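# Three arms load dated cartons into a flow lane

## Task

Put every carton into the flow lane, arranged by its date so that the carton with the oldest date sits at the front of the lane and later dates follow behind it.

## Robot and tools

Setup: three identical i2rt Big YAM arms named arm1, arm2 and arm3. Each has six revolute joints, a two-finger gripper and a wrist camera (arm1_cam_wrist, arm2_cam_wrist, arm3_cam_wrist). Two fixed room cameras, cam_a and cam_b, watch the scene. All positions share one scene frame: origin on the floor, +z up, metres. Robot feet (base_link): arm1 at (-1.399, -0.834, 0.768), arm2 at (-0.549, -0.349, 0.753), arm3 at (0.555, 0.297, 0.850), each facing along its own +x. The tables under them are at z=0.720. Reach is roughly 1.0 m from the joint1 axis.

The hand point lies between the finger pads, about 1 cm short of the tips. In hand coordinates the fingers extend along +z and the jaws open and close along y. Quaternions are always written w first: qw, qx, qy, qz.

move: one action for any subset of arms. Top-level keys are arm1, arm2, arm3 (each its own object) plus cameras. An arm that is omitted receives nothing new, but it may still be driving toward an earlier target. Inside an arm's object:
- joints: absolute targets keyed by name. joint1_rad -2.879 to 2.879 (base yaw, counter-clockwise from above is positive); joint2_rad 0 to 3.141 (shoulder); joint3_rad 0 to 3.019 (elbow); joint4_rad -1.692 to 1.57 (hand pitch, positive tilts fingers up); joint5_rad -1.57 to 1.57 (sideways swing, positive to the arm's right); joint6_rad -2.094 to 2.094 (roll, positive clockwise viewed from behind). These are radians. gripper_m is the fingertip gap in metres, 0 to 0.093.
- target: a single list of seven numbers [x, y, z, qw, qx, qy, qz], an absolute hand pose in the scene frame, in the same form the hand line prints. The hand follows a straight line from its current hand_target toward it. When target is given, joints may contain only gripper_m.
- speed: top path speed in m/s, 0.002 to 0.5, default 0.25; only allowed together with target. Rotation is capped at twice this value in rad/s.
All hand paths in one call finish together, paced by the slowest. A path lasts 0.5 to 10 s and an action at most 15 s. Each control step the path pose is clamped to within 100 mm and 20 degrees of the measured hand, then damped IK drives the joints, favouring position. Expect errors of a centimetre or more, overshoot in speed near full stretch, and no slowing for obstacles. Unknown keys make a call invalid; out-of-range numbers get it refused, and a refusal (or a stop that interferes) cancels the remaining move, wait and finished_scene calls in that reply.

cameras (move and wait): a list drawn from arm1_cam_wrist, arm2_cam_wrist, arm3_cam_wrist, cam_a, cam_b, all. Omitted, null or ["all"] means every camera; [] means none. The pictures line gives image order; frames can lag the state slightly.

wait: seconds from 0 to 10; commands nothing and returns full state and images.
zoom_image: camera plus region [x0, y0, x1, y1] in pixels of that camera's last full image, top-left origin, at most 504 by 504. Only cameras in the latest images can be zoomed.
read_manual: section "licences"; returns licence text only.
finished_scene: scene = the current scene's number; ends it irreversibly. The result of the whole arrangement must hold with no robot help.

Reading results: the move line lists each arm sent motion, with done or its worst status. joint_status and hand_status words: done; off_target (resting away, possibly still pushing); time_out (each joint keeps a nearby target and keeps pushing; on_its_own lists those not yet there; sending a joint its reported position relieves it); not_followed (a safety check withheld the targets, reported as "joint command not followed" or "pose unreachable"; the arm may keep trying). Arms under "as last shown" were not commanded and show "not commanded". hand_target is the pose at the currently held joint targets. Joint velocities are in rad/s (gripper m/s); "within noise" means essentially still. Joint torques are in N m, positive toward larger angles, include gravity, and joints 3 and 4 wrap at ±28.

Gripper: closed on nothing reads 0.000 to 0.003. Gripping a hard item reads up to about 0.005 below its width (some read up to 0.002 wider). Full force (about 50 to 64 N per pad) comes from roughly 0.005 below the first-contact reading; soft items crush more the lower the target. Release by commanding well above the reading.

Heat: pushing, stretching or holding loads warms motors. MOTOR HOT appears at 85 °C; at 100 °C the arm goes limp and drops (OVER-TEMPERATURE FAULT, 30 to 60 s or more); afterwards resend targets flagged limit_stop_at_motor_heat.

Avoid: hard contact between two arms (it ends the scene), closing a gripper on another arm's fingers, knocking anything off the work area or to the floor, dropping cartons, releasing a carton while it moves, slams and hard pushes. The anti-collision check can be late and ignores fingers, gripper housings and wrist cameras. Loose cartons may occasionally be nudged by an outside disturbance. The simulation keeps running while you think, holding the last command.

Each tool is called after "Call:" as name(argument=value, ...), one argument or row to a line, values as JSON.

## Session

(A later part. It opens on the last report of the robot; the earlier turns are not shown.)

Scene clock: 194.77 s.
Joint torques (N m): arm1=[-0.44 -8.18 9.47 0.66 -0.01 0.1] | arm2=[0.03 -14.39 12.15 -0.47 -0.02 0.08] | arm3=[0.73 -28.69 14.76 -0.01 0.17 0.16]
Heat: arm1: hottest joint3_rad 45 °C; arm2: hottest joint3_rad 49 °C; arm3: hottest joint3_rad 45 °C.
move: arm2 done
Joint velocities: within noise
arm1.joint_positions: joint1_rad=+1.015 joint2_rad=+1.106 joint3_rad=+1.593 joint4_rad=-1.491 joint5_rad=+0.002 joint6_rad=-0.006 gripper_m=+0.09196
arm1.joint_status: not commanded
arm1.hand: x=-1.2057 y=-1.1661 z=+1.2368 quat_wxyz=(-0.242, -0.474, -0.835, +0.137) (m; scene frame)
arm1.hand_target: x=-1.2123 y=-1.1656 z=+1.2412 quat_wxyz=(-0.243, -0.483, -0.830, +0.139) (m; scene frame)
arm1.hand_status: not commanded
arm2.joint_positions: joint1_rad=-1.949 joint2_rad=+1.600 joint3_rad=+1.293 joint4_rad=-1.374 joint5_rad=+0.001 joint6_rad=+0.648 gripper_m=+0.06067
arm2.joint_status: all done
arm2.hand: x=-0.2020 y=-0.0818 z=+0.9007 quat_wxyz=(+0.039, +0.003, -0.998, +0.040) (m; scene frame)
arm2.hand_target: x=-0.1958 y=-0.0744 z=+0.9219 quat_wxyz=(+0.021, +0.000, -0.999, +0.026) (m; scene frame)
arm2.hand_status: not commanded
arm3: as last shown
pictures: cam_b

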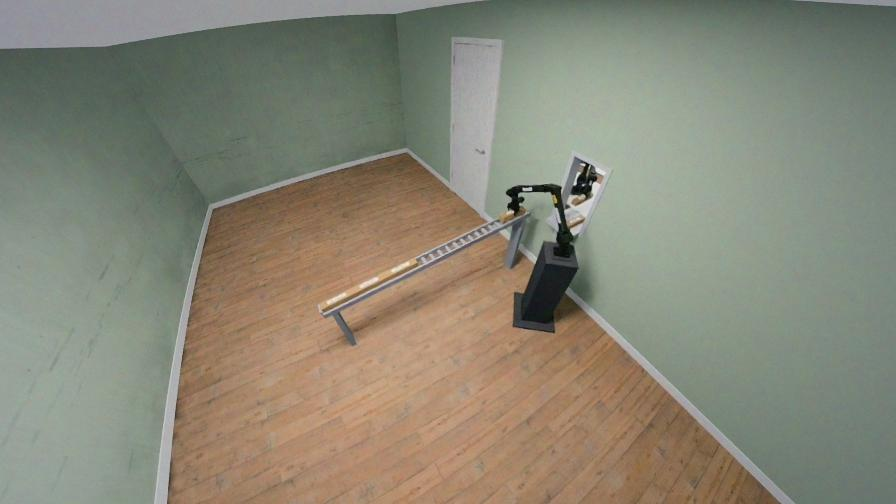

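Call:
move(
  arm3={"target": [0.5, -0.358, 0.88, 0.0, 1.0, 0.0, 0.0], "speed": 0.2},
  cameras=["arm3_cam_wrist"],
)

Call:
move(
  arm3={"target": [0.5, -0.351, 0.835, 0.0, 1.0, 0.0, 0.0], "speed": 0.12},
  cameras=["arm3_cam_wrist"],
)

Scene clock: 202.50 s.
Joint torques (N m): arm1=[-0.38 -8.18 9.44 0.68 0 0.1] | arm2=[0.09 -14.33 12.14 -0.46 -0.02 0.08] | arm3=[0.67 -31.21 15.21 -0.25 0.16 0.15]
Heat: arm1: hottest joint3_rad 45 °C; arm2: hottest joint3_rad 51 °C; arm3: hottest joint3_rad 46 °C.
move: arm3 off_target
Joint velocities: within noise
arm1, arm2: as last shown
arm3.joint_positions: joint1_rad=+0.644 joint2_rad=+2.208 joint3_rad=+1.787 joint4_rad=-1.224 joint5_rad=+0.000 joint6_rad=+1.480 gripper_m=+0.05836
arm3.joint_status: not commanded
arm3.hand: x=+0.4971 y=-0.3320 z=+0.8432 quat_wxyz=(+0.037, -0.999, +0.000, -0.004) (m; scene frame)
arm3.hand_target: x=+0.5002 y=-0.3558 z=+0.8805 quat_wxyz=(+0.000, -1.000, +0.000, +0.000) (m; scene frame)
arm3.hand_status: off_target (0.045 m and 4.3 deg from the pose sent, 0.070 m and 3.1 deg at the start)
pictures: arm3_cam_wrist
camera_calibration:
arm3_cam_wrist: T_world_to_cam=[[0.0150198, 0.997349, 0.071202, 0.264543], [0.79794, -0.0548683, 0.600235, -0.919118], [0.60255, 0.0477995, -0.796648, 0.511059], [0, 0, 0, 1]] pos_world=[0.421489, -0.338701, 0.939985]

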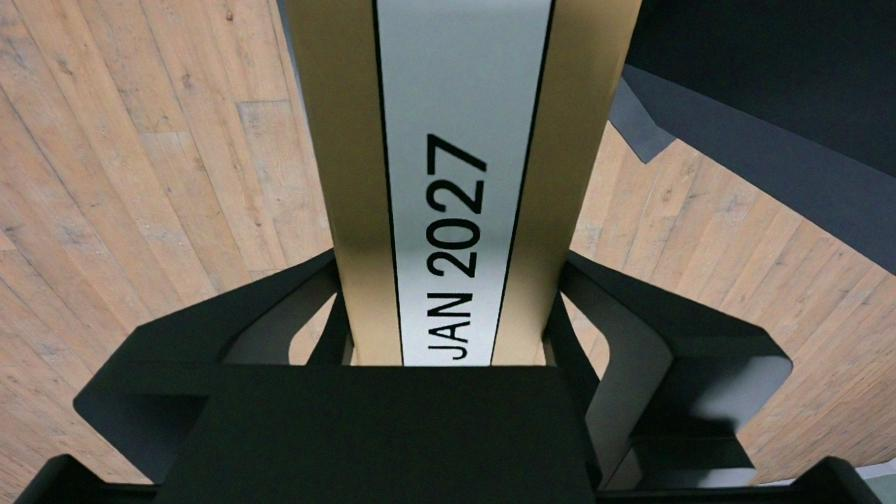

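Scene clock: 203.70 s.
Joint torques (N m): arm1=[-0.44 -8.18 9.48 0.68 -0.01 0.1] | arm2=[0.03 -14.39 12.16 -0.46 -0.02 0.09] | arm3=[0.62 -29.16 10.8 0.5 0.19 0.13]
Heat: arm1: hottest joint3_rad 45 °C; arm2: hottest joint3_rad 51 °C; arm3: hottest joint3_rad 46 °C.
move: arm3 done
Joint velocities: within noise
arm1, arm2: as last shown
arm3.joint_positions: joint1_rad=+0.644 joint2_rad=+2.217 joint3_rad=+1.770 joint4_rad=-1.144 joint5_rad=+0.000 joint6_rad=+1.480 gripper_m=+0.05836
arm3.joint_status: not commanded
arm3.hand: x=+0.4961 y=-0.3435 z=+0.8308 quat_wxyz=(+0.010, -1.000, +0.000, -0.002) (m; scene frame)
arm3.hand_target: x=+0.5000 y=-0.3509 z=+0.8351 quat_wxyz=(+0.000, -1.000, +0.000, +0.000) (m; scene frame)
arm3.hand_status: done (0.009 m and 1.2 deg from the pose sent, 0.021 m and 4.2 deg at the start)
pictures: arm3_cam_wrist
camera_calibration:
arm3_cam_wrist: T_world_to_cam=[[0.01532, 0.999727, 0.0176136, 0.322095], [0.80083, -0.0228159, 0.598458, -0.900448], [0.598696, 0.00493713, -0.800961, 0.493206], [0, 0, 0, 1]] pos_world=[0.42089, -0.344987, 0.928245]

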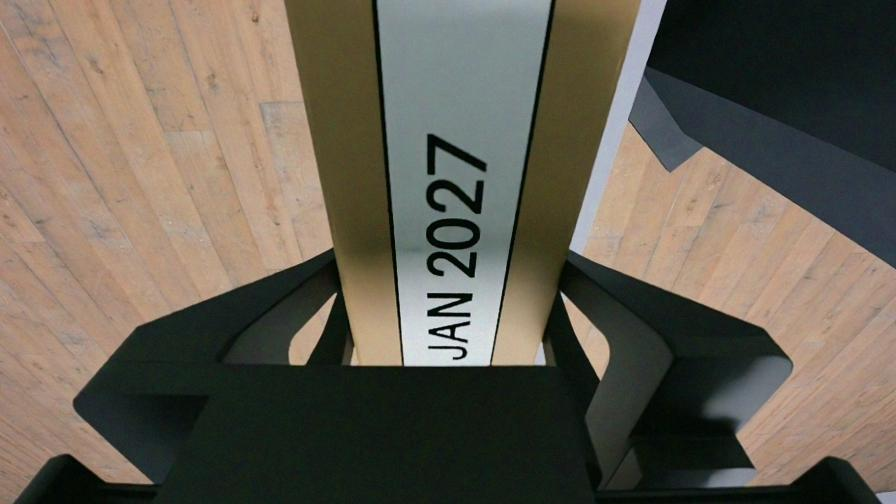

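Call:
move(
  arm3={"target": [0.502, -0.341, 0.822, 0.0, 1.0, 0.0, 0.0], "speed": 0.1},
  cameras=["arm3_cam_wrist"],
)

Scene clock: 208.40 s.
Joint torques (N m): arm1=[-0.44 -8.23 9.46 0.66 -0.01 0.1] | arm2=[0.03 -14.39 12.15 -0.46 -0.02 0.09] | arm3=[0.79 -29.22 10.41 0.53 0.18 0.17]
Heat: arm1: hottest joint3_rad 45 °C; arm2: hottest joint3_rad 52 °C; arm3: hottest joint3_rad 46 °C.
move: arm3 off_target
Joint velocities: within noise
arm1, arm2: as last shown
arm3.joint_positions: joint1_rad=+0.644 joint2_rad=+2.217 joint3_rad=+1.716 joint4_rad=-1.098 joint5_rad=+0.000 joint6_rad=+1.481 gripper_m=+0.05836
arm3.joint_status: not commanded
arm3.hand: x=+0.4972 y=-0.3319 z=+0.8124 quat_wxyz=(+0.014, -1.000, +0.000, -0.002) (m; scene frame)
arm3.hand_target: x=+0.5020 y=-0.3408 z=+0.8221 quat_wxyz=(+0.000, -1.000, +0.000, +0.000) (m; scene frame)
arm3.hand_status: off_target (0.014 m and 1.7 deg from the pose sent, 0.011 m and 1.2 deg at the start)
pictures: arm3_cam_wrist
camera_calibration:
arm3_cam_wrist: T_world_to_cam=[[0.0160115, 0.999525, 0.0263171, 0.303337], [0.800324, -0.0285889, 0.598886, -0.891981], [0.599354, 0.0114731, -0.800402, 0.479059], [0, 0, 0, 1]] pos_world=[0.42189, -0.33419, 0.909652]

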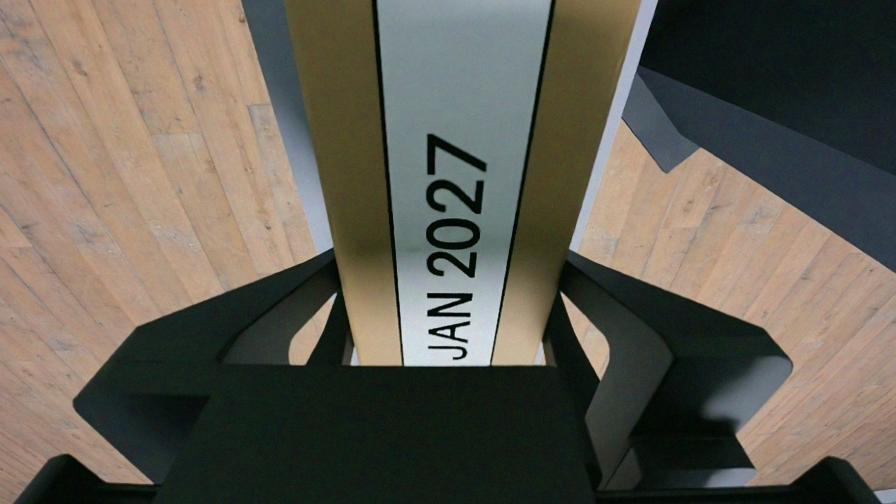

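Call:
move(
  arm3={"target": [0.502, -0.346, 0.788, 0.0, 1.0, 0.0, 0.0], "speed": 0.1},
  cameras=["arm3_cam_wrist"],
)

Scene clock: 212.50 s.
Joint torques (N m): arm1=[-0.5 -8.23 9.47 0.66 -0.01 0.1] | arm2=[0.09 -14.39 12.16 -0.47 -0.02 0.09] | arm3=[0.79 -26.7 10.7 0.91 -0.14 0.12]
Heat: arm1: hottest joint3_rad 45 °C; arm2: hottest joint3_rad 52 °C; arm3: hottest joint3_rad 45 °C.
move: arm3 off_target
Joint velocities: within noise
arm1, arm2: as last shown
arm3.joint_positions: joint1_rad=+0.645 joint2_rad=+2.239 joint3_rad=+1.716 joint4_rad=-1.056 joint5_rad=+0.009 joint6_rad=+1.485 gripper_m=+0.05836
arm3.joint_status: not commanded
arm3.hand: x=+0.4958 y=-0.3384 z=+0.7986 quat_wxyz=(+0.005, -1.000, +0.001, +0.003) (m; scene frame)
arm3.hand_target: x=+0.5021 y=-0.3455 z=+0.7881 quat_wxyz=(+0.000, -1.000, +0.000, +0.000) (m; scene frame)
arm3.hand_status: off_target (0.014 m and 0.7 deg from the pose sent, 0.029 m and 1.7 deg at the start)
pictures: arm3_cam_wrist
camera_calibration:
arm3_cam_wrist: T_world_to_cam=[[0.0187555, 0.9998, 0.00688001, 0.324345], [0.806815, -0.0191986, 0.590492, -0.876155], [0.590506, -0.00552408, -0.807014, 0.472844], [0, 0, 0, 1]] pos_world=[0.421594, -0.338489, 0.896723]

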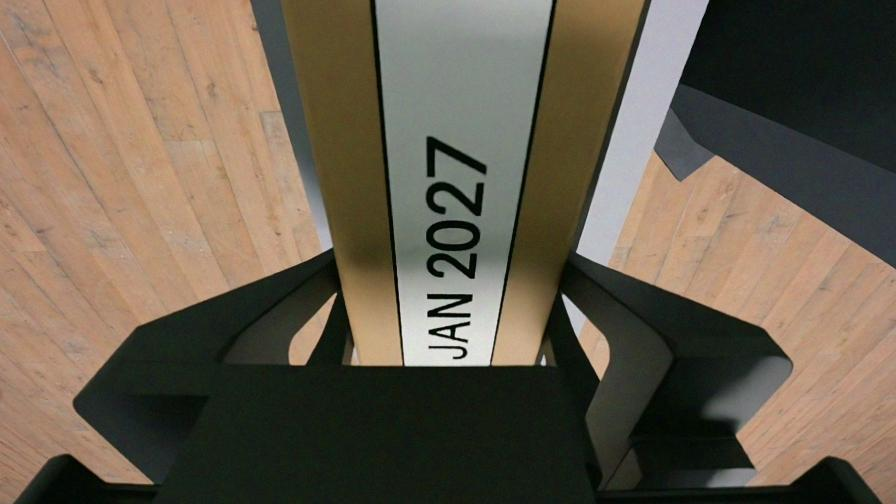

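Call:
move(
  arm3={"target": [0.502, -0.343, 0.775, 0.0, 1.0, 0.0, 0.0], "speed": 0.1},
  cameras=["arm3_cam_wrist"],
)

Call:
zoom_image(
  camera="arm3_cam_wrist",
  region=[220, 0, 720, 280],
)

Scene clock: 222.37 s.
Joint torques (N m): arm1=[-0.44 -8.18 9.46 0.66 -0.01 0.1] | arm2=[0.09 -14.39 12.14 -0.49 -0.02 0.09] | arm3=[0.79 -25.82 9.42 1.76 -0.17 0.11]
Heat: arm1: hottest joint3_rad 45 °C; arm2: hottest joint3_rad 54 °C; arm3: hottest joint2_rad 44 °C.
move: arm3 off_target
Joint velocities: within noise
arm1, arm2: as last shown
arm3.joint_positions: joint1_rad=+0.645 joint2_rad=+2.239 joint3_rad=+1.711 joint4_rad=-1.047 joint5_rad=+0.010 joint6_rad=+1.485 gripper_m=+0.05836
arm3.joint_status: not commanded
arm3.hand: x=+0.4956 y=-0.3382 z=+0.7968 quat_wxyz=(+0.003, -1.000, +0.002, +0.004) (m; scene frame)
arm3.hand_target: x=+0.5020 y=-0.3419 z=+0.7755 quat_wxyz=(+0.000, -1.000, +0.000, +0.000) (m; scene frame)
arm3.hand_status: off_target (0.023 m and 0.6 deg from the pose sent, 0.025 m and 0.7 deg at the start)
pictures: arm3_cam_wrist
camera_calibration:
arm3_cam_wrist: T_world_to_cam=[[0.0191204, 0.999811, 0.00342963, 0.326794], [0.807478, -0.0174648, 0.58964, -0.874129], [0.589588, -0.00850478, -0.807659, 0.47151], [0, 0, 0, 1]] pos_world=[0.421595, -0.337989, 0.89512]

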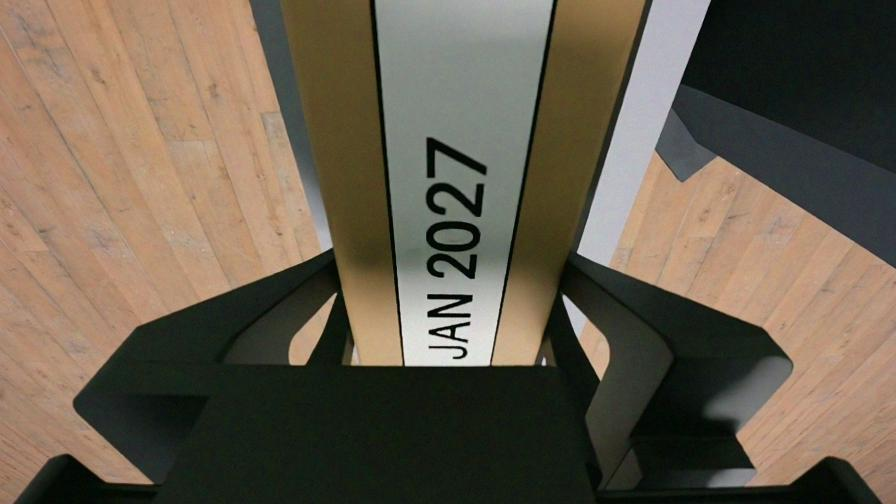

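Scaled by 1.008 from the camera's 896x504 image, which has a finer 1280x720 frame.

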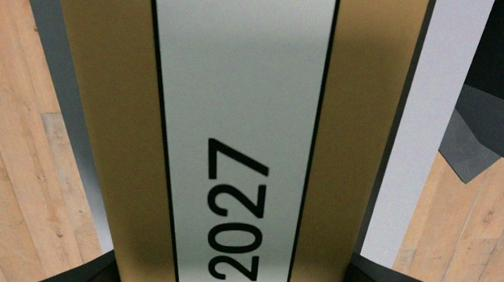

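Call:
move(
  arm3={"joints": {"gripper_m": 0.082}},
  arm2={"target": [-0.04, -0.05, 0.81, 0.0, 0.0, 1.0, 0.0], "speed": 0.3},
  cameras=["arm3_cam_wrist"],
)

Call:
move(
  arm3={"target": [0.497, -0.338, 0.92, 0.0, 1.0, 0.0, 0.0], "speed": 0.2},
  arm2={"target": [-0.043, -0.05, 0.765, 0.0, 0.0, 1.0, 0.0], "speed": 0.1},
  cameras=["arm2_cam_wrist", "arm3_cam_wrist", "cam_b"],
)

Scene clock: 232.93 s.
Joint torques (N m): arm1=[-0.5 -8.23 9.46 0.65 -0.01 0.1] | arm2=[-0.5 -17.03 14.2 0.08 -0.11 -0.13] | arm3=[0.62 -26.11 9.43 0.66 0.02 0.1]
Heat: arm1: hottest joint3_rad 45 °C; arm2: hottest joint3_rad 55 °C; arm3: hottest joint2_rad 44 °C.
move: arm2 off_target; arm3 done
Joint velocities: within noise
arm1: as last shown
arm2.joint_positions: joint1_rad=-2.071 joint2_rad=+1.975 joint3_rad=+1.518 joint4_rad=-1.173 joint5_rad=-0.011 joint6_rad=+0.540 gripper_m=+0.06067
arm2.joint_status: not commanded
arm2.hand: x=-0.0657 y=-0.0629 z=+0.7923 quat_wxyz=(+0.024, -0.005, -1.000, +0.016) (m; scene frame)
arm2.hand_target: x=-0.0415 y=-0.0509 z=+0.8109 quat_wxyz=(-0.001, +0.000, -1.000, +0.000) (m; scene frame)
arm2.hand_status: off_target (0.034 m and 3.3 deg from the pose sent, 0.188 m and 6.3 deg at the start)
arm3.joint_positions: joint1_rad=+0.645 joint2_rad=+2.244 joint3_rad=+1.711 joint4_rad=-1.018 joint5_rad=+0.005 joint6_rad=+1.485 gripper_m=+0.08194
arm3.joint_status: all done
arm3.hand: x=+0.4960 y=-0.3446 z=+0.7943 quat_wxyz=(-0.010, -1.000, +0.002, +0.002) (m; scene frame)
arm3.hand_target: x=+0.5020 y=-0.3420 z=+0.7756 quat_wxyz=(+0.000, -1.000, +0.000, +0.000) (m; scene frame)
arm3.hand_status: not commanded
pictures: arm3_cam_wrist
camera_calibration:
arm3_cam_wrist: T_world_to_cam=[[0.0195607, 0.999574, -0.0216617, 0.352817], [0.805623, -0.00292696, 0.592421, -0.869291], [0.592105, -0.0290393, -0.805337, 0.458914], [0, 0, 0, 1]] pos_world=[0.421695, -0.341884, 0.892209]

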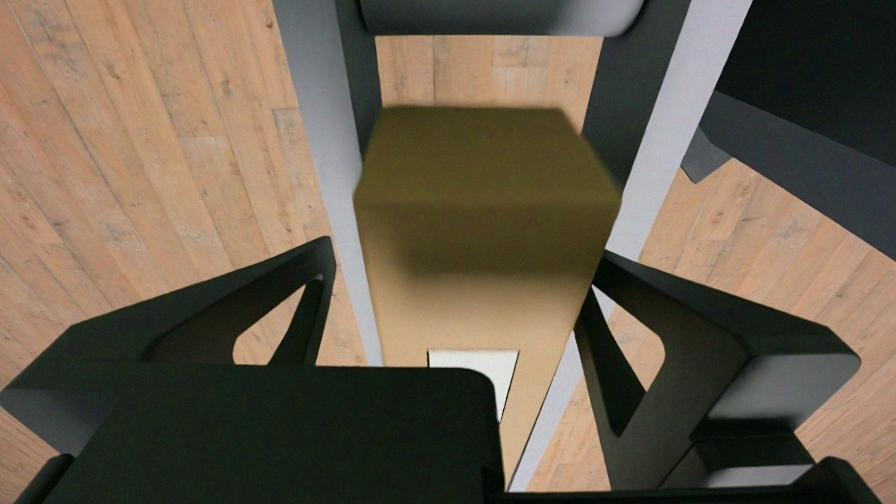

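Scene clock: 234.50 s.
Joint torques (N m): arm1=[-0.44 -8.18 9.46 0.68 -0.01 0.1] | arm2=[-0.32 -14.51 10.21 1.29 -0.09 -0.1] | arm3=[-0.03 -26.29 13.56 -0.12 0.03 0.01]
Heat: arm1: hottest joint3_rad 45 °C; arm2: hottest joint3_rad 55 °C; arm3: hottest joint2_rad 44 °C.
move: arm2 off_target; arm3 done
Joint velocities: within noise
arm1: as last shown
arm2.joint_positions: joint1_rad=-2.071 joint2_rad=+1.988 joint3_rad=+1.518 joint4_rad=-1.098 joint5_rad=-0.012 joint6_rad=+0.539 gripper_m=+0.06067
arm2.joint_status: not commanded
arm2.hand: x=-0.0509 y=-0.0540 z=+0.7845 quat_wxyz=(-0.003, -0.004, -1.000, +0.000) (m; scene frame)
arm2.hand_target: x=-0.0439 y=-0.0504 z=+0.7653 quat_wxyz=(+0.000, +0.000, -1.000, +0.000) (m; scene frame)
arm2.hand_status: off_target (0.021 m and 0.5 deg from the pose sent, 0.038 m and 3.3 deg at the start)
arm3.joint_positions: joint1_rad=+0.645 joint2_rad=+2.082 joint3_rad=+1.777 joint4_rad=-1.274 joint5_rad=+0.005 joint6_rad=+1.485 gripper_m=+0.08194
arm3.joint_status: not commanded
arm3.hand: x=+0.4972 y=-0.3286 z=+0.9171 quat_wxyz=(+0.004, -1.000, +0.002, +0.001) (m; scene frame)
arm3.hand_target: x=+0.4970 y=-0.3377 z=+0.9201 quat_wxyz=(+0.000, -1.000, +0.000, +0.000) (m; scene frame)
arm3.hand_status: done (0.010 m and 0.6 deg from the pose sent, 0.126 m and 1.1 deg at the start)
pictures: arm2_cam_wrist, arm3_cam_wrist, cam_b
camera_calibration:
arm2_cam_wrist: T_world_to_cam=[[-0.00272152, -0.999919, 0.0124155, -0.0658858], [-0.82794, 0.00921589, 0.56074, -0.473559], [-0.560809, -0.00875326, -0.827899, 0.743329], [0, 0, 0, 1]] pos_world=[0.0246083, -0.0550097, 0.881763]
arm3_cam_wrist: T_world_to_cam=[[0.0195304, 0.99979, 0.00618834, 0.313987], [0.80417, -0.0193862, 0.594083, -0.94916], [0.594079, -0.00662619, -0.80438, 0.563157], [0, 0, 0, 1]] pos_world=[0.422594, -0.32859, 1.01493]

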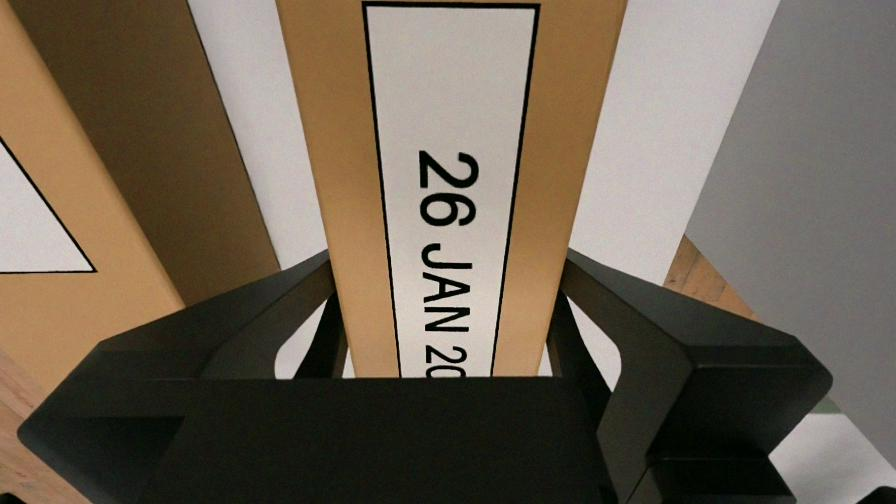

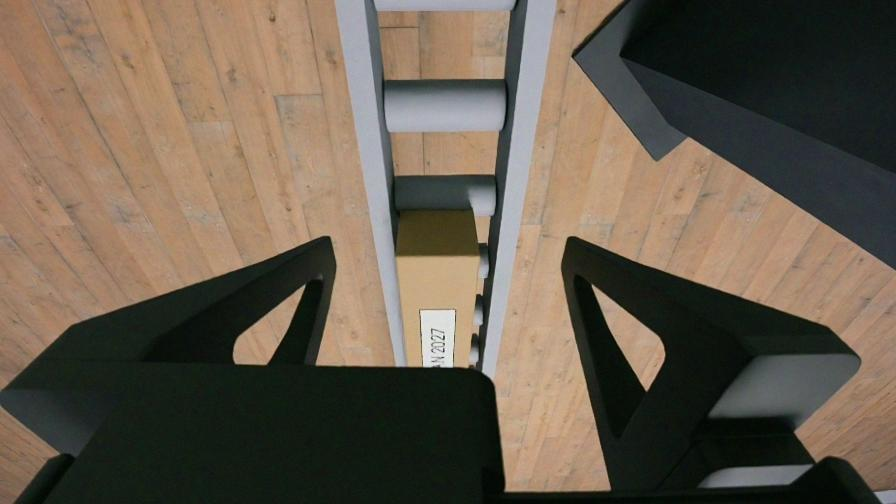

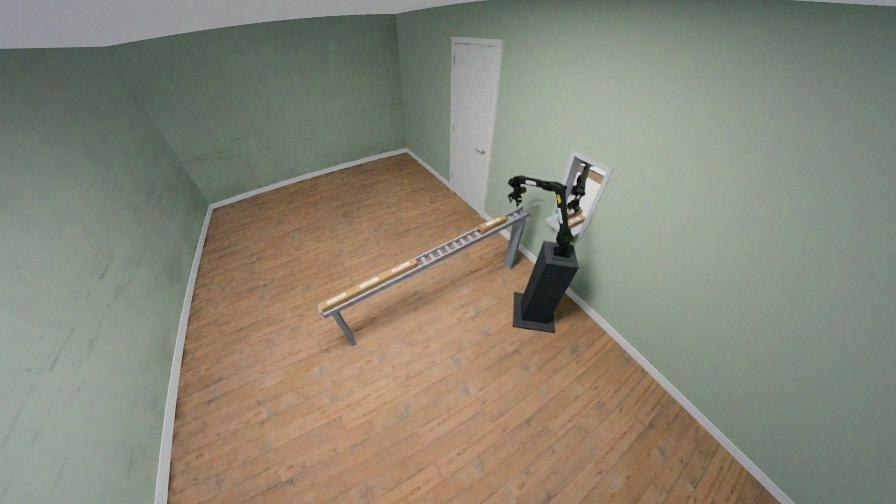

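Call:
move(
  arm2={"joints": {"gripper_m": 0.09}},
  arm3={"joints": {"joint1_rad": -0.054, "joint2_rad": 1.727, "joint3_rad": 1.3285, "joint4_rad": -1.172, "joint5_rad": 0.0, "joint6_rad": 0.782, "gripper_m": 0.08}},
  cameras=[],
)

Call:
move(
  arm2={"target": [-0.06, -0.05, 0.92, 0.0, 0.0, 1.0, 0.0], "speed": 0.35},
  cameras=["arm2_cam_wrist"],
)

Call:
move(
  arm2={"target": [-0.22, -0.11, 0.95, 0.0, 0.0, 1.0, 0.0], "speed": 0.45},
  cameras=[],
)

Call:
move(
  arm2={"joints": {"joint1_rad": -0.5, "joint2_rad": 1.4, "joint3_rad": 1.15, "joint4_rad": -1.3, "joint5_rad": 0.0, "joint6_rad": -0.033}},
  arm3={"target": [0.05, 0.042, 0.91, 0.0, 1.0, 0.0, 0.0], "speed": 0.3},
  cameras=["arm3_cam_wrist"],
)

Call:
move(
  arm3={"target": [0.013, 0.043, 0.85, 0.0, 1.0, 0.0, 0.0], "speed": 0.2},
  cameras=["arm3_cam_wrist", "cam_b"],
)

Scene clock: 246.40 s.
Joint torques (N m): arm1=[-0.44 -8.23 9.47 0.65 -0.01 0.1] | arm2=[-0.32 -17.03 10.02 0.69 -0.06 -0.1] | arm3=[-0.09 -18.96 10.48 0.61 0.03 -0.03]
Heat: arm1: hottest joint3_rad 45 °C; arm2: hottest joint3_rad 54 °C; arm3: hottest joint2_rad 43 °C.
move: arm2 done; arm3 done
Joint velocities: within noise
arm1.joint_positions: joint1_rad=+1.015 joint2_rad=+1.106 joint3_rad=+1.593 joint4_rad=-1.491 joint5_rad=+0.002 joint6_rad=-0.006 gripper_m=+0.09196
arm1.joint_status: not commanded
arm1.hand: x=-1.2057 y=-1.1661 z=+1.2368 quat_wxyz=(-0.242, -0.474, -0.835, +0.137) (m; scene frame)
arm1.hand_target: x=-1.2123 y=-1.1656 z=+1.2412 quat_wxyz=(-0.243, -0.483, -0.830, +0.139) (m; scene frame)
arm1.hand_status: not commanded
arm2.joint_positions: joint1_rad=-2.071 joint2_rad=+2.015 joint3_rad=+1.518 joint4_rad=-1.085 joint5_rad=-0.013 joint6_rad=+0.539 gripper_m=+0.08994
arm2.joint_status: all done
arm2.hand: x=-0.0506 y=-0.0539 z=+0.7694 quat_wxyz=(+0.003, -0.004, -1.000, +0.003) (m; scene frame)
arm2.hand_target: x=-0.0439 y=-0.0504 z=+0.7653 quat_wxyz=(+0.000, +0.000, -1.000, +0.000) (m; scene frame)
arm2.hand_status: not commanded
arm3.joint_positions: joint1_rad=-0.051 joint2_rad=+1.710 joint3_rad=+1.326 joint4_rad=-1.178 joint5_rad=+0.002 joint6_rad=+0.791 gripper_m=+0.08009
arm3.joint_status: all done
arm3.hand: x=+0.2017 y=-0.0540 z=+0.9565 quat_wxyz=(-0.002, -1.000, +0.003, +0.003) (m; scene frame)
arm3.hand_target: x=+0.1995 y=-0.0547 z=+0.9492 quat_wxyz=(+0.000, -1.000, +0.000, -0.001) (m; scene frame)
arm3.hand_status: not commanded
pictures: none
No camera images: "cameras" was empty.

Scene clock: 247.90 s.
Joint torques (N m): arm1=[-0.44 -8.23 9.46 0.65 -0.01 0.11] | arm2=[0.5 -15.27 13.26 -0.14 -0.05 0.01] | arm3=[-0.21 -19.14 10.43 0.57 0.04 -0.03]
Heat: arm1: hottest joint3_rad 45 °C; arm2: hottest joint3_rad 54 °C; arm3: hottest joint2_rad 43 °C.
move: arm2 off_target
Joint velocities: within noise
arm1, arm3: as last shown
arm2.joint_positions: joint1_rad=-2.071 joint2_rad=+1.844 joint3_rad=+1.654 joint4_rad=-1.401 joint5_rad=-0.013 joint6_rad=+0.539 gripper_m=+0.08995
arm2.joint_status: not commanded
arm2.hand: x=-0.0686 y=-0.0620 z=+0.9132 quat_wxyz=(+0.007, -0.004, -1.000, +0.005) (m; scene frame)
arm2.hand_target: x=-0.0605 y=-0.0501 z=+0.9199 quat_wxyz=(+0.000, +0.000, -1.000, +0.000) (m; scene frame)
arm2.hand_status: off_target (0.016 m and 1.1 deg from the pose sent, 0.151 m and 0.7 deg at the start; pose on its path clipped on 2 of 45 steps)
pictures: arm2_cam_wrist
camera_calibration:
arm2_cam_wrist: T_world_to_cam=[[-0.00226051, -0.999736, 0.0228676, -0.0849549], [-0.816586, 0.0150451, 0.577028, -0.574016], [-0.57722, -0.017369, -0.816404, 0.827791], [0, 0, 0, 1]] pos_world=[0.00889182, -0.0619184, 1.00898]

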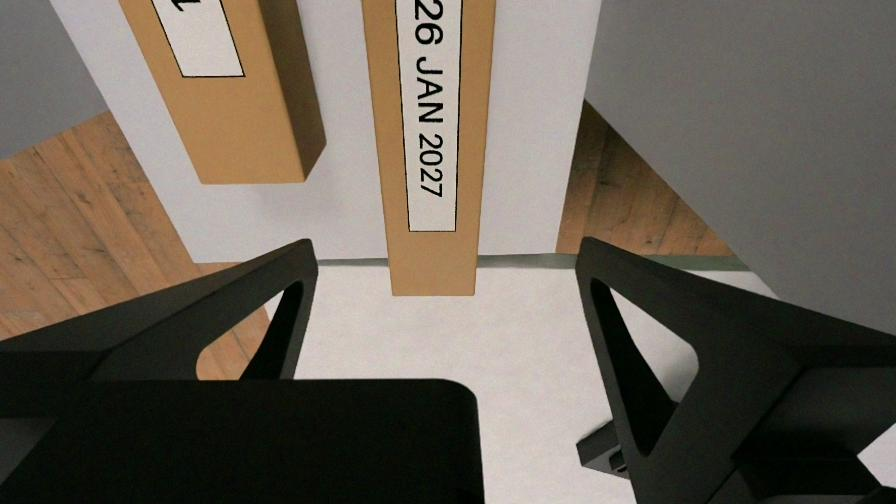

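Scene clock: 249.27 s.
Joint torques (N m): arm1=[-0.44 -8.18 9.47 0.65 -0.01 0.09] | arm2=[0.44 -9.29 8.46 0.44 0.07 0.13] | arm3=[-0.15 -18.96 10.4 0.61 0.03 -0.03]
Heat: arm1: hottest joint3_rad 45 °C; arm2: hottest joint3_rad 54 °C; arm3: hottest joint2_rad 43 °C.
move: arm2 off_target
Joint velocities: within noise
arm1, arm3: as last shown
arm2.joint_positions: joint1_rad=-1.994 joint2_rad=+1.409 joint3_rad=+1.246 joint4_rad=-1.383 joint5_rad=-0.016 joint6_rad=+0.605 gripper_m=+0.08995
arm2.joint_status: not commanded
arm2.hand: x=-0.2147 y=-0.1103 z=+0.9609 quat_wxyz=(-0.010, +0.002, -1.000, -0.008) (m; scene frame)
arm2.hand_target: x=-0.2201 y=-0.1102 z=+0.9501 quat_wxyz=(+0.000, +0.000, -1.000, +0.000) (m; scene frame)
arm2.hand_status: off_target (0.012 m and 1.5 deg from the pose sent, 0.163 m and 1.1 deg at the start)
pictures: none
No camera images: "cameras" was empty.

Scene clock: 251.13 s.
Joint torques (N m): arm1=[-0.44 -8.23 9.44 0.68 -0.01 0.1] | arm2=[0.26 -10.29 8.29 0.46 0.01 -0.11] | arm3=[0.32 -21.19 13.71 0.16 -0.01 -0.03]
Heat: arm1: hottest joint3_rad 45 °C; arm2: hottest joint3_rad 54 °C; arm3: hottest joint2_rad 43 °C.
move: arm2 done; arm3 off_target
Joint velocities: within noise
arm1: as last shown
arm2.joint_positions: joint1_rad=-0.505 joint2_rad=+1.403 joint3_rad=+1.169 joint4_rad=-1.302 joint5_rad=-0.001 joint6_rad=-0.023 gripper_m=+0.08998
arm2.joint_status: all done
arm2.hand: x=-0.7539 y=+0.0036 z=+0.9280 quat_wxyz=(-0.005, +0.872, -0.489, -0.008) (m; scene frame)
arm2.hand_target: x=-0.7524 y=-0.0024 z=+0.9223 quat_wxyz=(-0.002, +0.876, -0.482, -0.002) (m; scene frame)
arm2.hand_status: not commanded
arm3.joint_positions: joint1_rad=-0.369 joint2_rad=+1.891 joint3_rad=+1.460 joint4_rad=-1.142 joint5_rad=+0.003 joint6_rad=+0.479 gripper_m=+0.08009
arm3.joint_status: not commanded
arm3.hand: x=+0.0613 y=+0.0499 z=+0.9120 quat_wxyz=(+0.002, -1.000, +0.006, -0.002) (m; scene frame)
arm3.hand_target: x=+0.0505 y=+0.0422 z=+0.9101 quat_wxyz=(+0.000, -1.000, +0.000, +0.000) (m; scene frame)
arm3.hand_status: off_target (0.014 m and 0.7 deg from the pose sent, 0.185 m and 0.5 deg at the start)
pictures: arm3_cam_wrist
camera_calibration:
arm3_cam_wrist: T_world_to_cam=[[0.0271407, 0.999629, 0.00207714, -0.0525053], [0.801145, -0.0229944, 0.598028, -0.591524], [0.597854, -0.0145668, -0.801473, 0.817966], [0, 0, 0, 1]] pos_world=[-0.0137026, 0.0507993, 1.00943]

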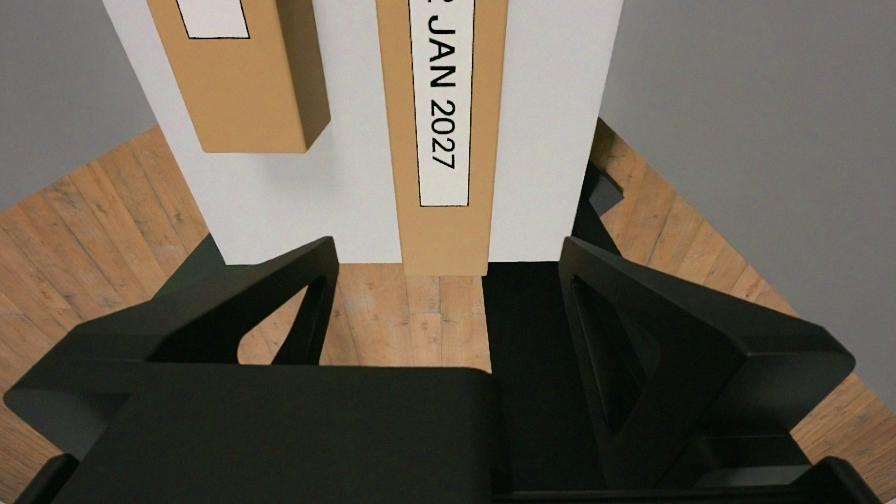

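Scene clock: 252.50 s.
Joint torques (N m): arm1=[-0.44 -8.29 9.46 0.68 -0.01 0.1] | arm2=[0.21 -10.29 8.28 0.49 0.01 -0.11] | arm3=[-0.5 -24.18 12.9 0.65 -0.01 -0.03]
Heat: arm1: hottest joint3_rad 45 °C; arm2: hottest joint3_rad 54 °C; arm3: hottest joint3_rad 44 °C.
move: arm3 off_target
Joint velocities: within noise
arm1, arm2: as last shown
arm3.joint_positions: joint1_rad=-0.388 joint2_rad=+2.050 joint3_rad=+1.530 joint4_rad=-1.076 joint5_rad=+0.003 joint6_rad=+0.449 gripper_m=+0.08009
arm3.joint_status: not commanded
arm3.hand: x=+0.0296 y=+0.0464 z=+0.8486 quat_wxyz=(+0.007, -1.000, +0.001, -0.012) (m; scene frame)
arm3.hand_target: x=+0.0136 y=+0.0434 z=+0.8501 quat_wxyz=(+0.000, -1.000, +0.000, +0.000) (m; scene frame)
arm3.hand_status: off_target (0.017 m and 1.5 deg from the pose sent, 0.079 m and 0.7 deg at the start)
pictures: arm3_cam_wrist, cam_b
camera_calibration:
arm3_cam_wrist: T_world_to_cam=[[0.0167582, 0.999792, 0.0115972, -0.0558626], [0.78911, -0.020348, 0.613915, -0.541541], [0.614023, -0.00113666, -0.789287, 0.774702], [0, 0, 0, 1]] pos_world=[-0.0474139, 0.0457123, 0.94457]

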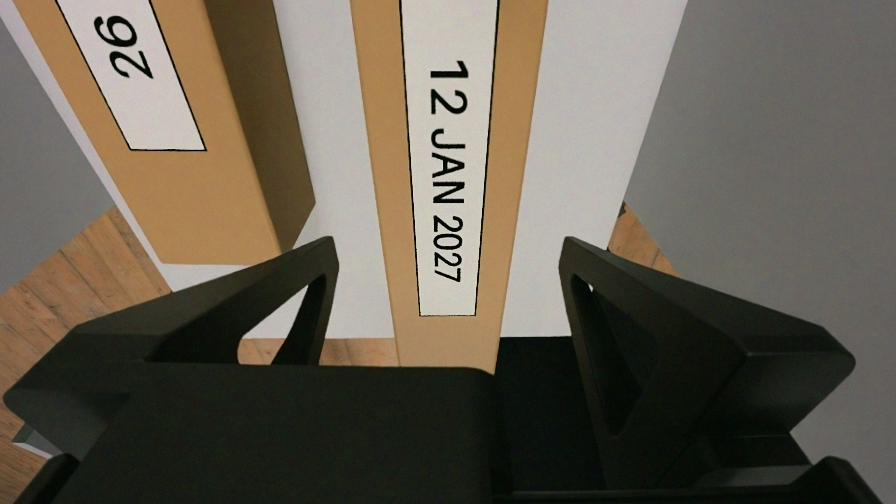

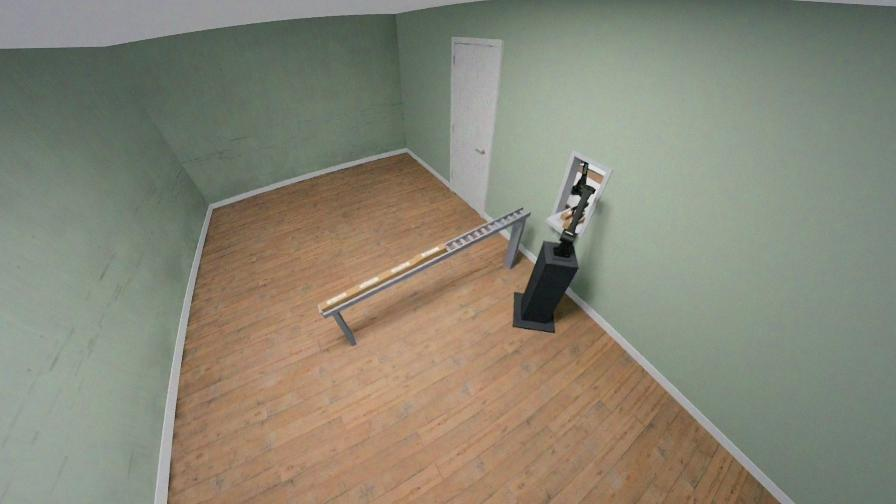

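Call:
move(
  arm3={"target": [0.012, 0.043, 0.795, 0, 1, 0, 0], "speed": 0.15},
  cameras=["arm3_cam_wrist"],
)

Scene clock: 262.67 s.
Joint torques (N m): arm1=[-0.5 -8.23 9.47 0.68 -0.01 0.1] | arm2=[0.26 -10.23 8.27 0.47 0.01 -0.11] | arm3=[-0.56 -24.41 9.87 0.76 -0.01 -0.03]
Heat: arm1: hottest joint3_rad 45 °C; arm2: hottest joint3_rad 53 °C; arm3: hottest joint3_rad 44 °C.
move: arm3 off_target
Joint velocities: within noise
arm1, arm2: as last shown
arm3.joint_positions: joint1_rad=-0.388 joint2_rad=+2.123 joint3_rad=+1.530 joint4_rad=-0.969 joint5_rad=+0.003 joint6_rad=+0.448 gripper_m=+0.08009
arm3.joint_status: not commanded
arm3.hand: x=+0.0161 y=+0.0399 z=+0.8066 quat_wxyz=(+0.000, -1.000, +0.000, +0.003) (m; scene frame)
arm3.hand_target: x=+0.0124 y=+0.0432 z=+0.7951 quat_wxyz=(+0.000, -1.000, +0.000, +0.000) (m; scene frame)
arm3.hand_status: off_target (0.013 m and 0.4 deg from the pose sent, 0.057 m and 1.5 deg at the start)
pictures: arm3_cam_wrist
camera_calibration:
arm3_cam_wrist: T_world_to_cam=[[0.0160839, 0.999866, -0.00314153, -0.0367364], [0.806932, -0.0111249, 0.59054, -0.487013], [0.590426, -0.0120332, -0.807002, 0.764845], [0, 0, 0, 1]] pos_world=[-0.0580072, 0.040517, 0.904717]

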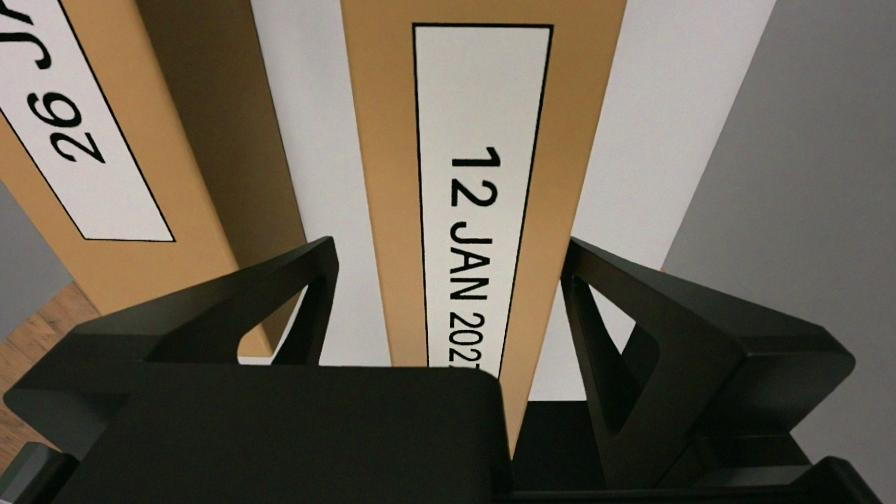

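Call:
move(
  arm3={"target": [0.016, 0.051, 0.84, 0, 1, 0, 0], "speed": 0.2},
  cameras=[],
)

Call:
move(
  arm3={"target": [0.013, 0.05, 0.793, 0, 1, 0, 0], "speed": 0.15},
  cameras=["arm3_cam_wrist"],
)

Scene clock: 270.40 s.
Joint torques (N m): arm1=[-0.44 -8.23 9.47 0.65 -0.01 0.1] | arm2=[0.26 -10.34 8.28 0.47 0.01 -0.11] | arm3=[-0.73 -25.88 10.22 0.12 -0.01 -0.04]
Heat: arm1: hottest joint3_rad 45 °C; arm2: hottest joint3_rad 53 °C; arm3: hottest joint3_rad 44 °C.
move: arm3 done
Joint velocities: within noise
arm1, arm2: as last shown
arm3.joint_positions: joint1_rad=-0.396 joint2_rad=+2.064 joint3_rad=+1.530 joint4_rad=-1.028 joint5_rad=+0.003 joint6_rad=+0.439 gripper_m=+0.08009
arm3.joint_status: not commanded
arm3.hand: x=+0.0189 y=+0.0460 z=+0.8403 quat_wxyz=(+0.000, -1.000, -0.001, +0.004) (m; scene frame)
arm3.hand_target: x=+0.0162 y=+0.0509 z=+0.8399 quat_wxyz=(+0.000, -1.000, +0.000, +0.000) (m; scene frame)
arm3.hand_status: done (0.006 m and 0.4 deg from the pose sent, 0.035 m and 0.4 deg at the start)
pictures: none
No camera images: "cameras" was empty.

Scene clock: 271.57 s.
Joint torques (N m): arm1=[-0.44 -8.18 9.47 0.65 -0.01 0.1] | arm2=[0.26 -10.29 8.28 0.47 0.01 -0.12] | arm3=[-0.73 -24.41 9.32 0.79 -0.01 -0.03]
Heat: arm1: hottest joint3_rad 45 °C; arm2: hottest joint3_rad 53 °C; arm3: hottest joint3_rad 44 °C.
move: arm3 off_target
Joint velocities: within noise
arm1, arm2: as last shown
arm3.joint_positions: joint1_rad=-0.396 joint2_rad=+2.117 joint3_rad=+1.520 joint4_rad=-0.959 joint5_rad=+0.003 joint6_rad=+0.438 gripper_m=+0.08009
arm3.joint_status: not commanded
arm3.hand: x=+0.0150 y=+0.0442 z=+0.8072 quat_wxyz=(-0.002, -1.000, -0.001, +0.006) (m; scene frame)
arm3.hand_target: x=+0.0133 y=+0.0500 z=+0.7933 quat_wxyz=(+0.000, -1.000, +0.000, +0.000) (m; scene frame)
arm3.hand_status: off_target (0.015 m and 0.8 deg from the pose sent, 0.048 m and 0.4 deg at the start)
pictures: arm3_cam_wrist
camera_calibration:
arm3_cam_wrist: T_world_to_cam=[[0.0133939, 0.999891, -0.00622785, -0.0383918], [0.810796, -0.00721541, 0.585285, -0.482393], [0.585176, -0.0128887, -0.810804, 0.769245], [0, 0, 0, 1]] pos_world=[-0.0585074, 0.0448216, 0.905805]

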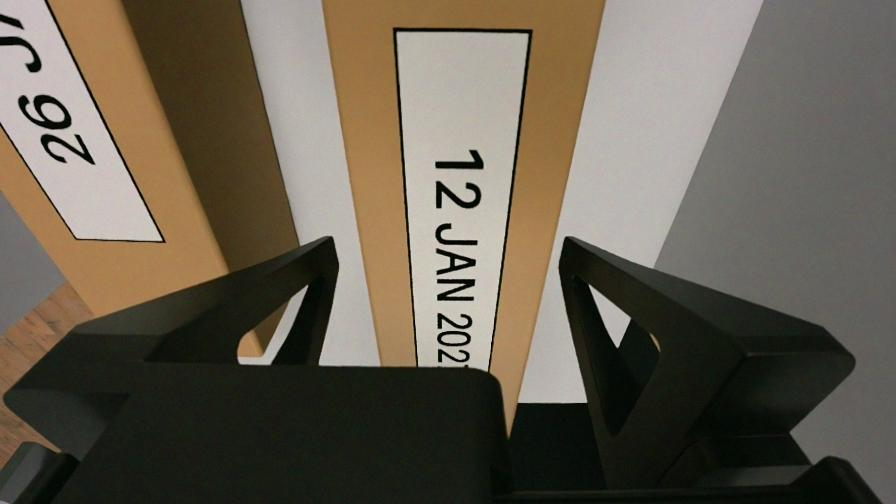

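Call:
move(
  arm3={"target": [0.013, 0.05, 0.783, 0, 1, 0, 0], "speed": 0.15},
  cameras=[],
)

Call:
move(
  arm3={"joints": {"gripper_m": 0.045}},
  cameras=["arm3_cam_wrist"],
)

Scene clock: 276.80 s.
Joint torques (N m): arm1=[-0.38 -8.18 9.46 0.66 -0.01 0.11] | arm2=[0.26 -10.29 8.29 0.47 0.01 -0.12] | arm3=[-0.62 -23.65 8.88 0.76 -0.02 -0.02]
Heat: arm1: hottest joint3_rad 45 °C; arm2: hottest joint3_rad 53 °C; arm3: hottest joint3_rad 43 °C.
move: arm3 off_target
Joint velocities: within noise
arm1.joint_positions: joint1_rad=+1.015 joint2_rad=+1.106 joint3_rad=+1.593 joint4_rad=-1.491 joint5_rad=+0.002 joint6_rad=-0.006 gripper_m=+0.09196
arm1.joint_status: not commanded
arm1.hand: x=-1.2057 y=-1.1661 z=+1.2368 quat_wxyz=(-0.242, -0.474, -0.835, +0.137) (m; scene frame)
arm1.hand_target: x=-1.2123 y=-1.1656 z=+1.2412 quat_wxyz=(-0.243, -0.483, -0.830, +0.139) (m; scene frame)
arm1.hand_status: not commanded
arm2: as last shown
arm3.joint_positions: joint1_rad=-0.396 joint2_rad=+2.124 joint3_rad=+1.520 joint4_rad=-0.940 joint5_rad=+0.003 joint6_rad=+0.438 gripper_m=+0.08009
arm3.joint_status: not commanded
arm3.hand: x=+0.0120 y=+0.0427 z=+0.8033 quat_wxyz=(-0.004, -1.000, -0.001, +0.012) (m; scene frame)
arm3.hand_target: x=+0.0136 y=+0.0500 z=+0.7834 quat_wxyz=(+0.000, -1.000, +0.000, +0.000) (m; scene frame)
arm3.hand_status: off_target (0.022 m and 1.4 deg from the pose sent, 0.025 m and 0.8 deg at the start)
pictures: none
No camera images: "cameras" was empty.

Scene clock: 277.37 s.
Joint torques (N m): arm1=[-0.44 -8.29 9.46 0.66 -0.01 0.1] | arm2=[0.32 -10.23 8.27 0.47 0.01 -0.11] | arm3=[-0.62 -23.59 8.87 0.79 -0.01 -0.01]
Heat: arm1: hottest joint3_rad 45 °C; arm2: hottest joint3_rad 53 °C; arm3: hottest joint3_rad 43 °C.
move: arm3 off_target
Joint velocities: within noise
arm1, arm2: as last shown
arm3.joint_positions: joint1_rad=-0.397 joint2_rad=+2.124 joint3_rad=+1.520 joint4_rad=-0.940 joint5_rad=+0.003 joint6_rad=+0.438 gripper_m=+0.05804
arm3.joint_status: gripper_m off_target (ended at +0.05807, target +0.04500)
arm3.hand: x=+0.0117 y=+0.0433 z=+0.8033 quat_wxyz=(-0.004, -1.000, -0.001, +0.012) (m; scene frame)
arm3.hand_target: x=+0.0136 y=+0.0502 z=+0.7834 quat_wxyz=(+0.000, -1.000, +0.000, +0.000) (m; scene frame)
arm3.hand_status: not commanded
pictures: arm3_cam_wrist
camera_calibration:
arm3_cam_wrist: T_world_to_cam=[[0.0141226, 0.999835, -0.0114071, -0.0334582], [0.817018, -0.00496201, 0.576591, -0.470581], [0.57644, -0.0174627, -0.816953, 0.773282], [0, 0, 0, 1]] pos_world=[-0.0608048, 0.0446213, 0.902686]

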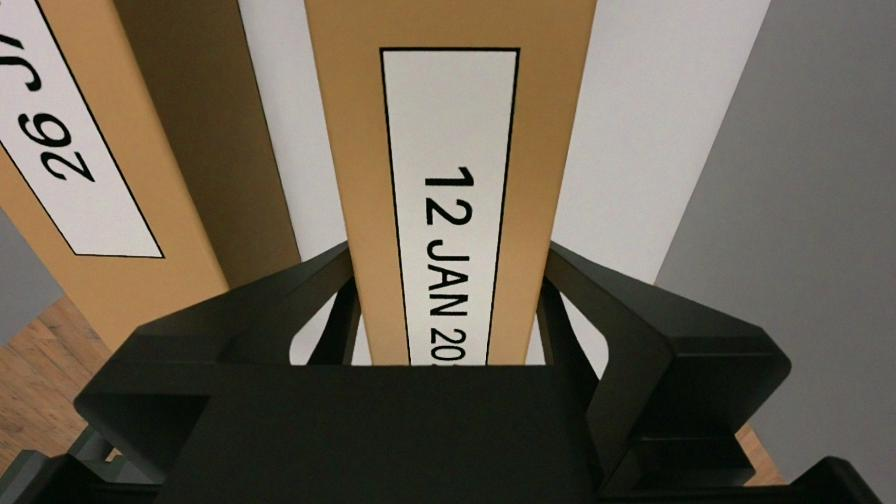

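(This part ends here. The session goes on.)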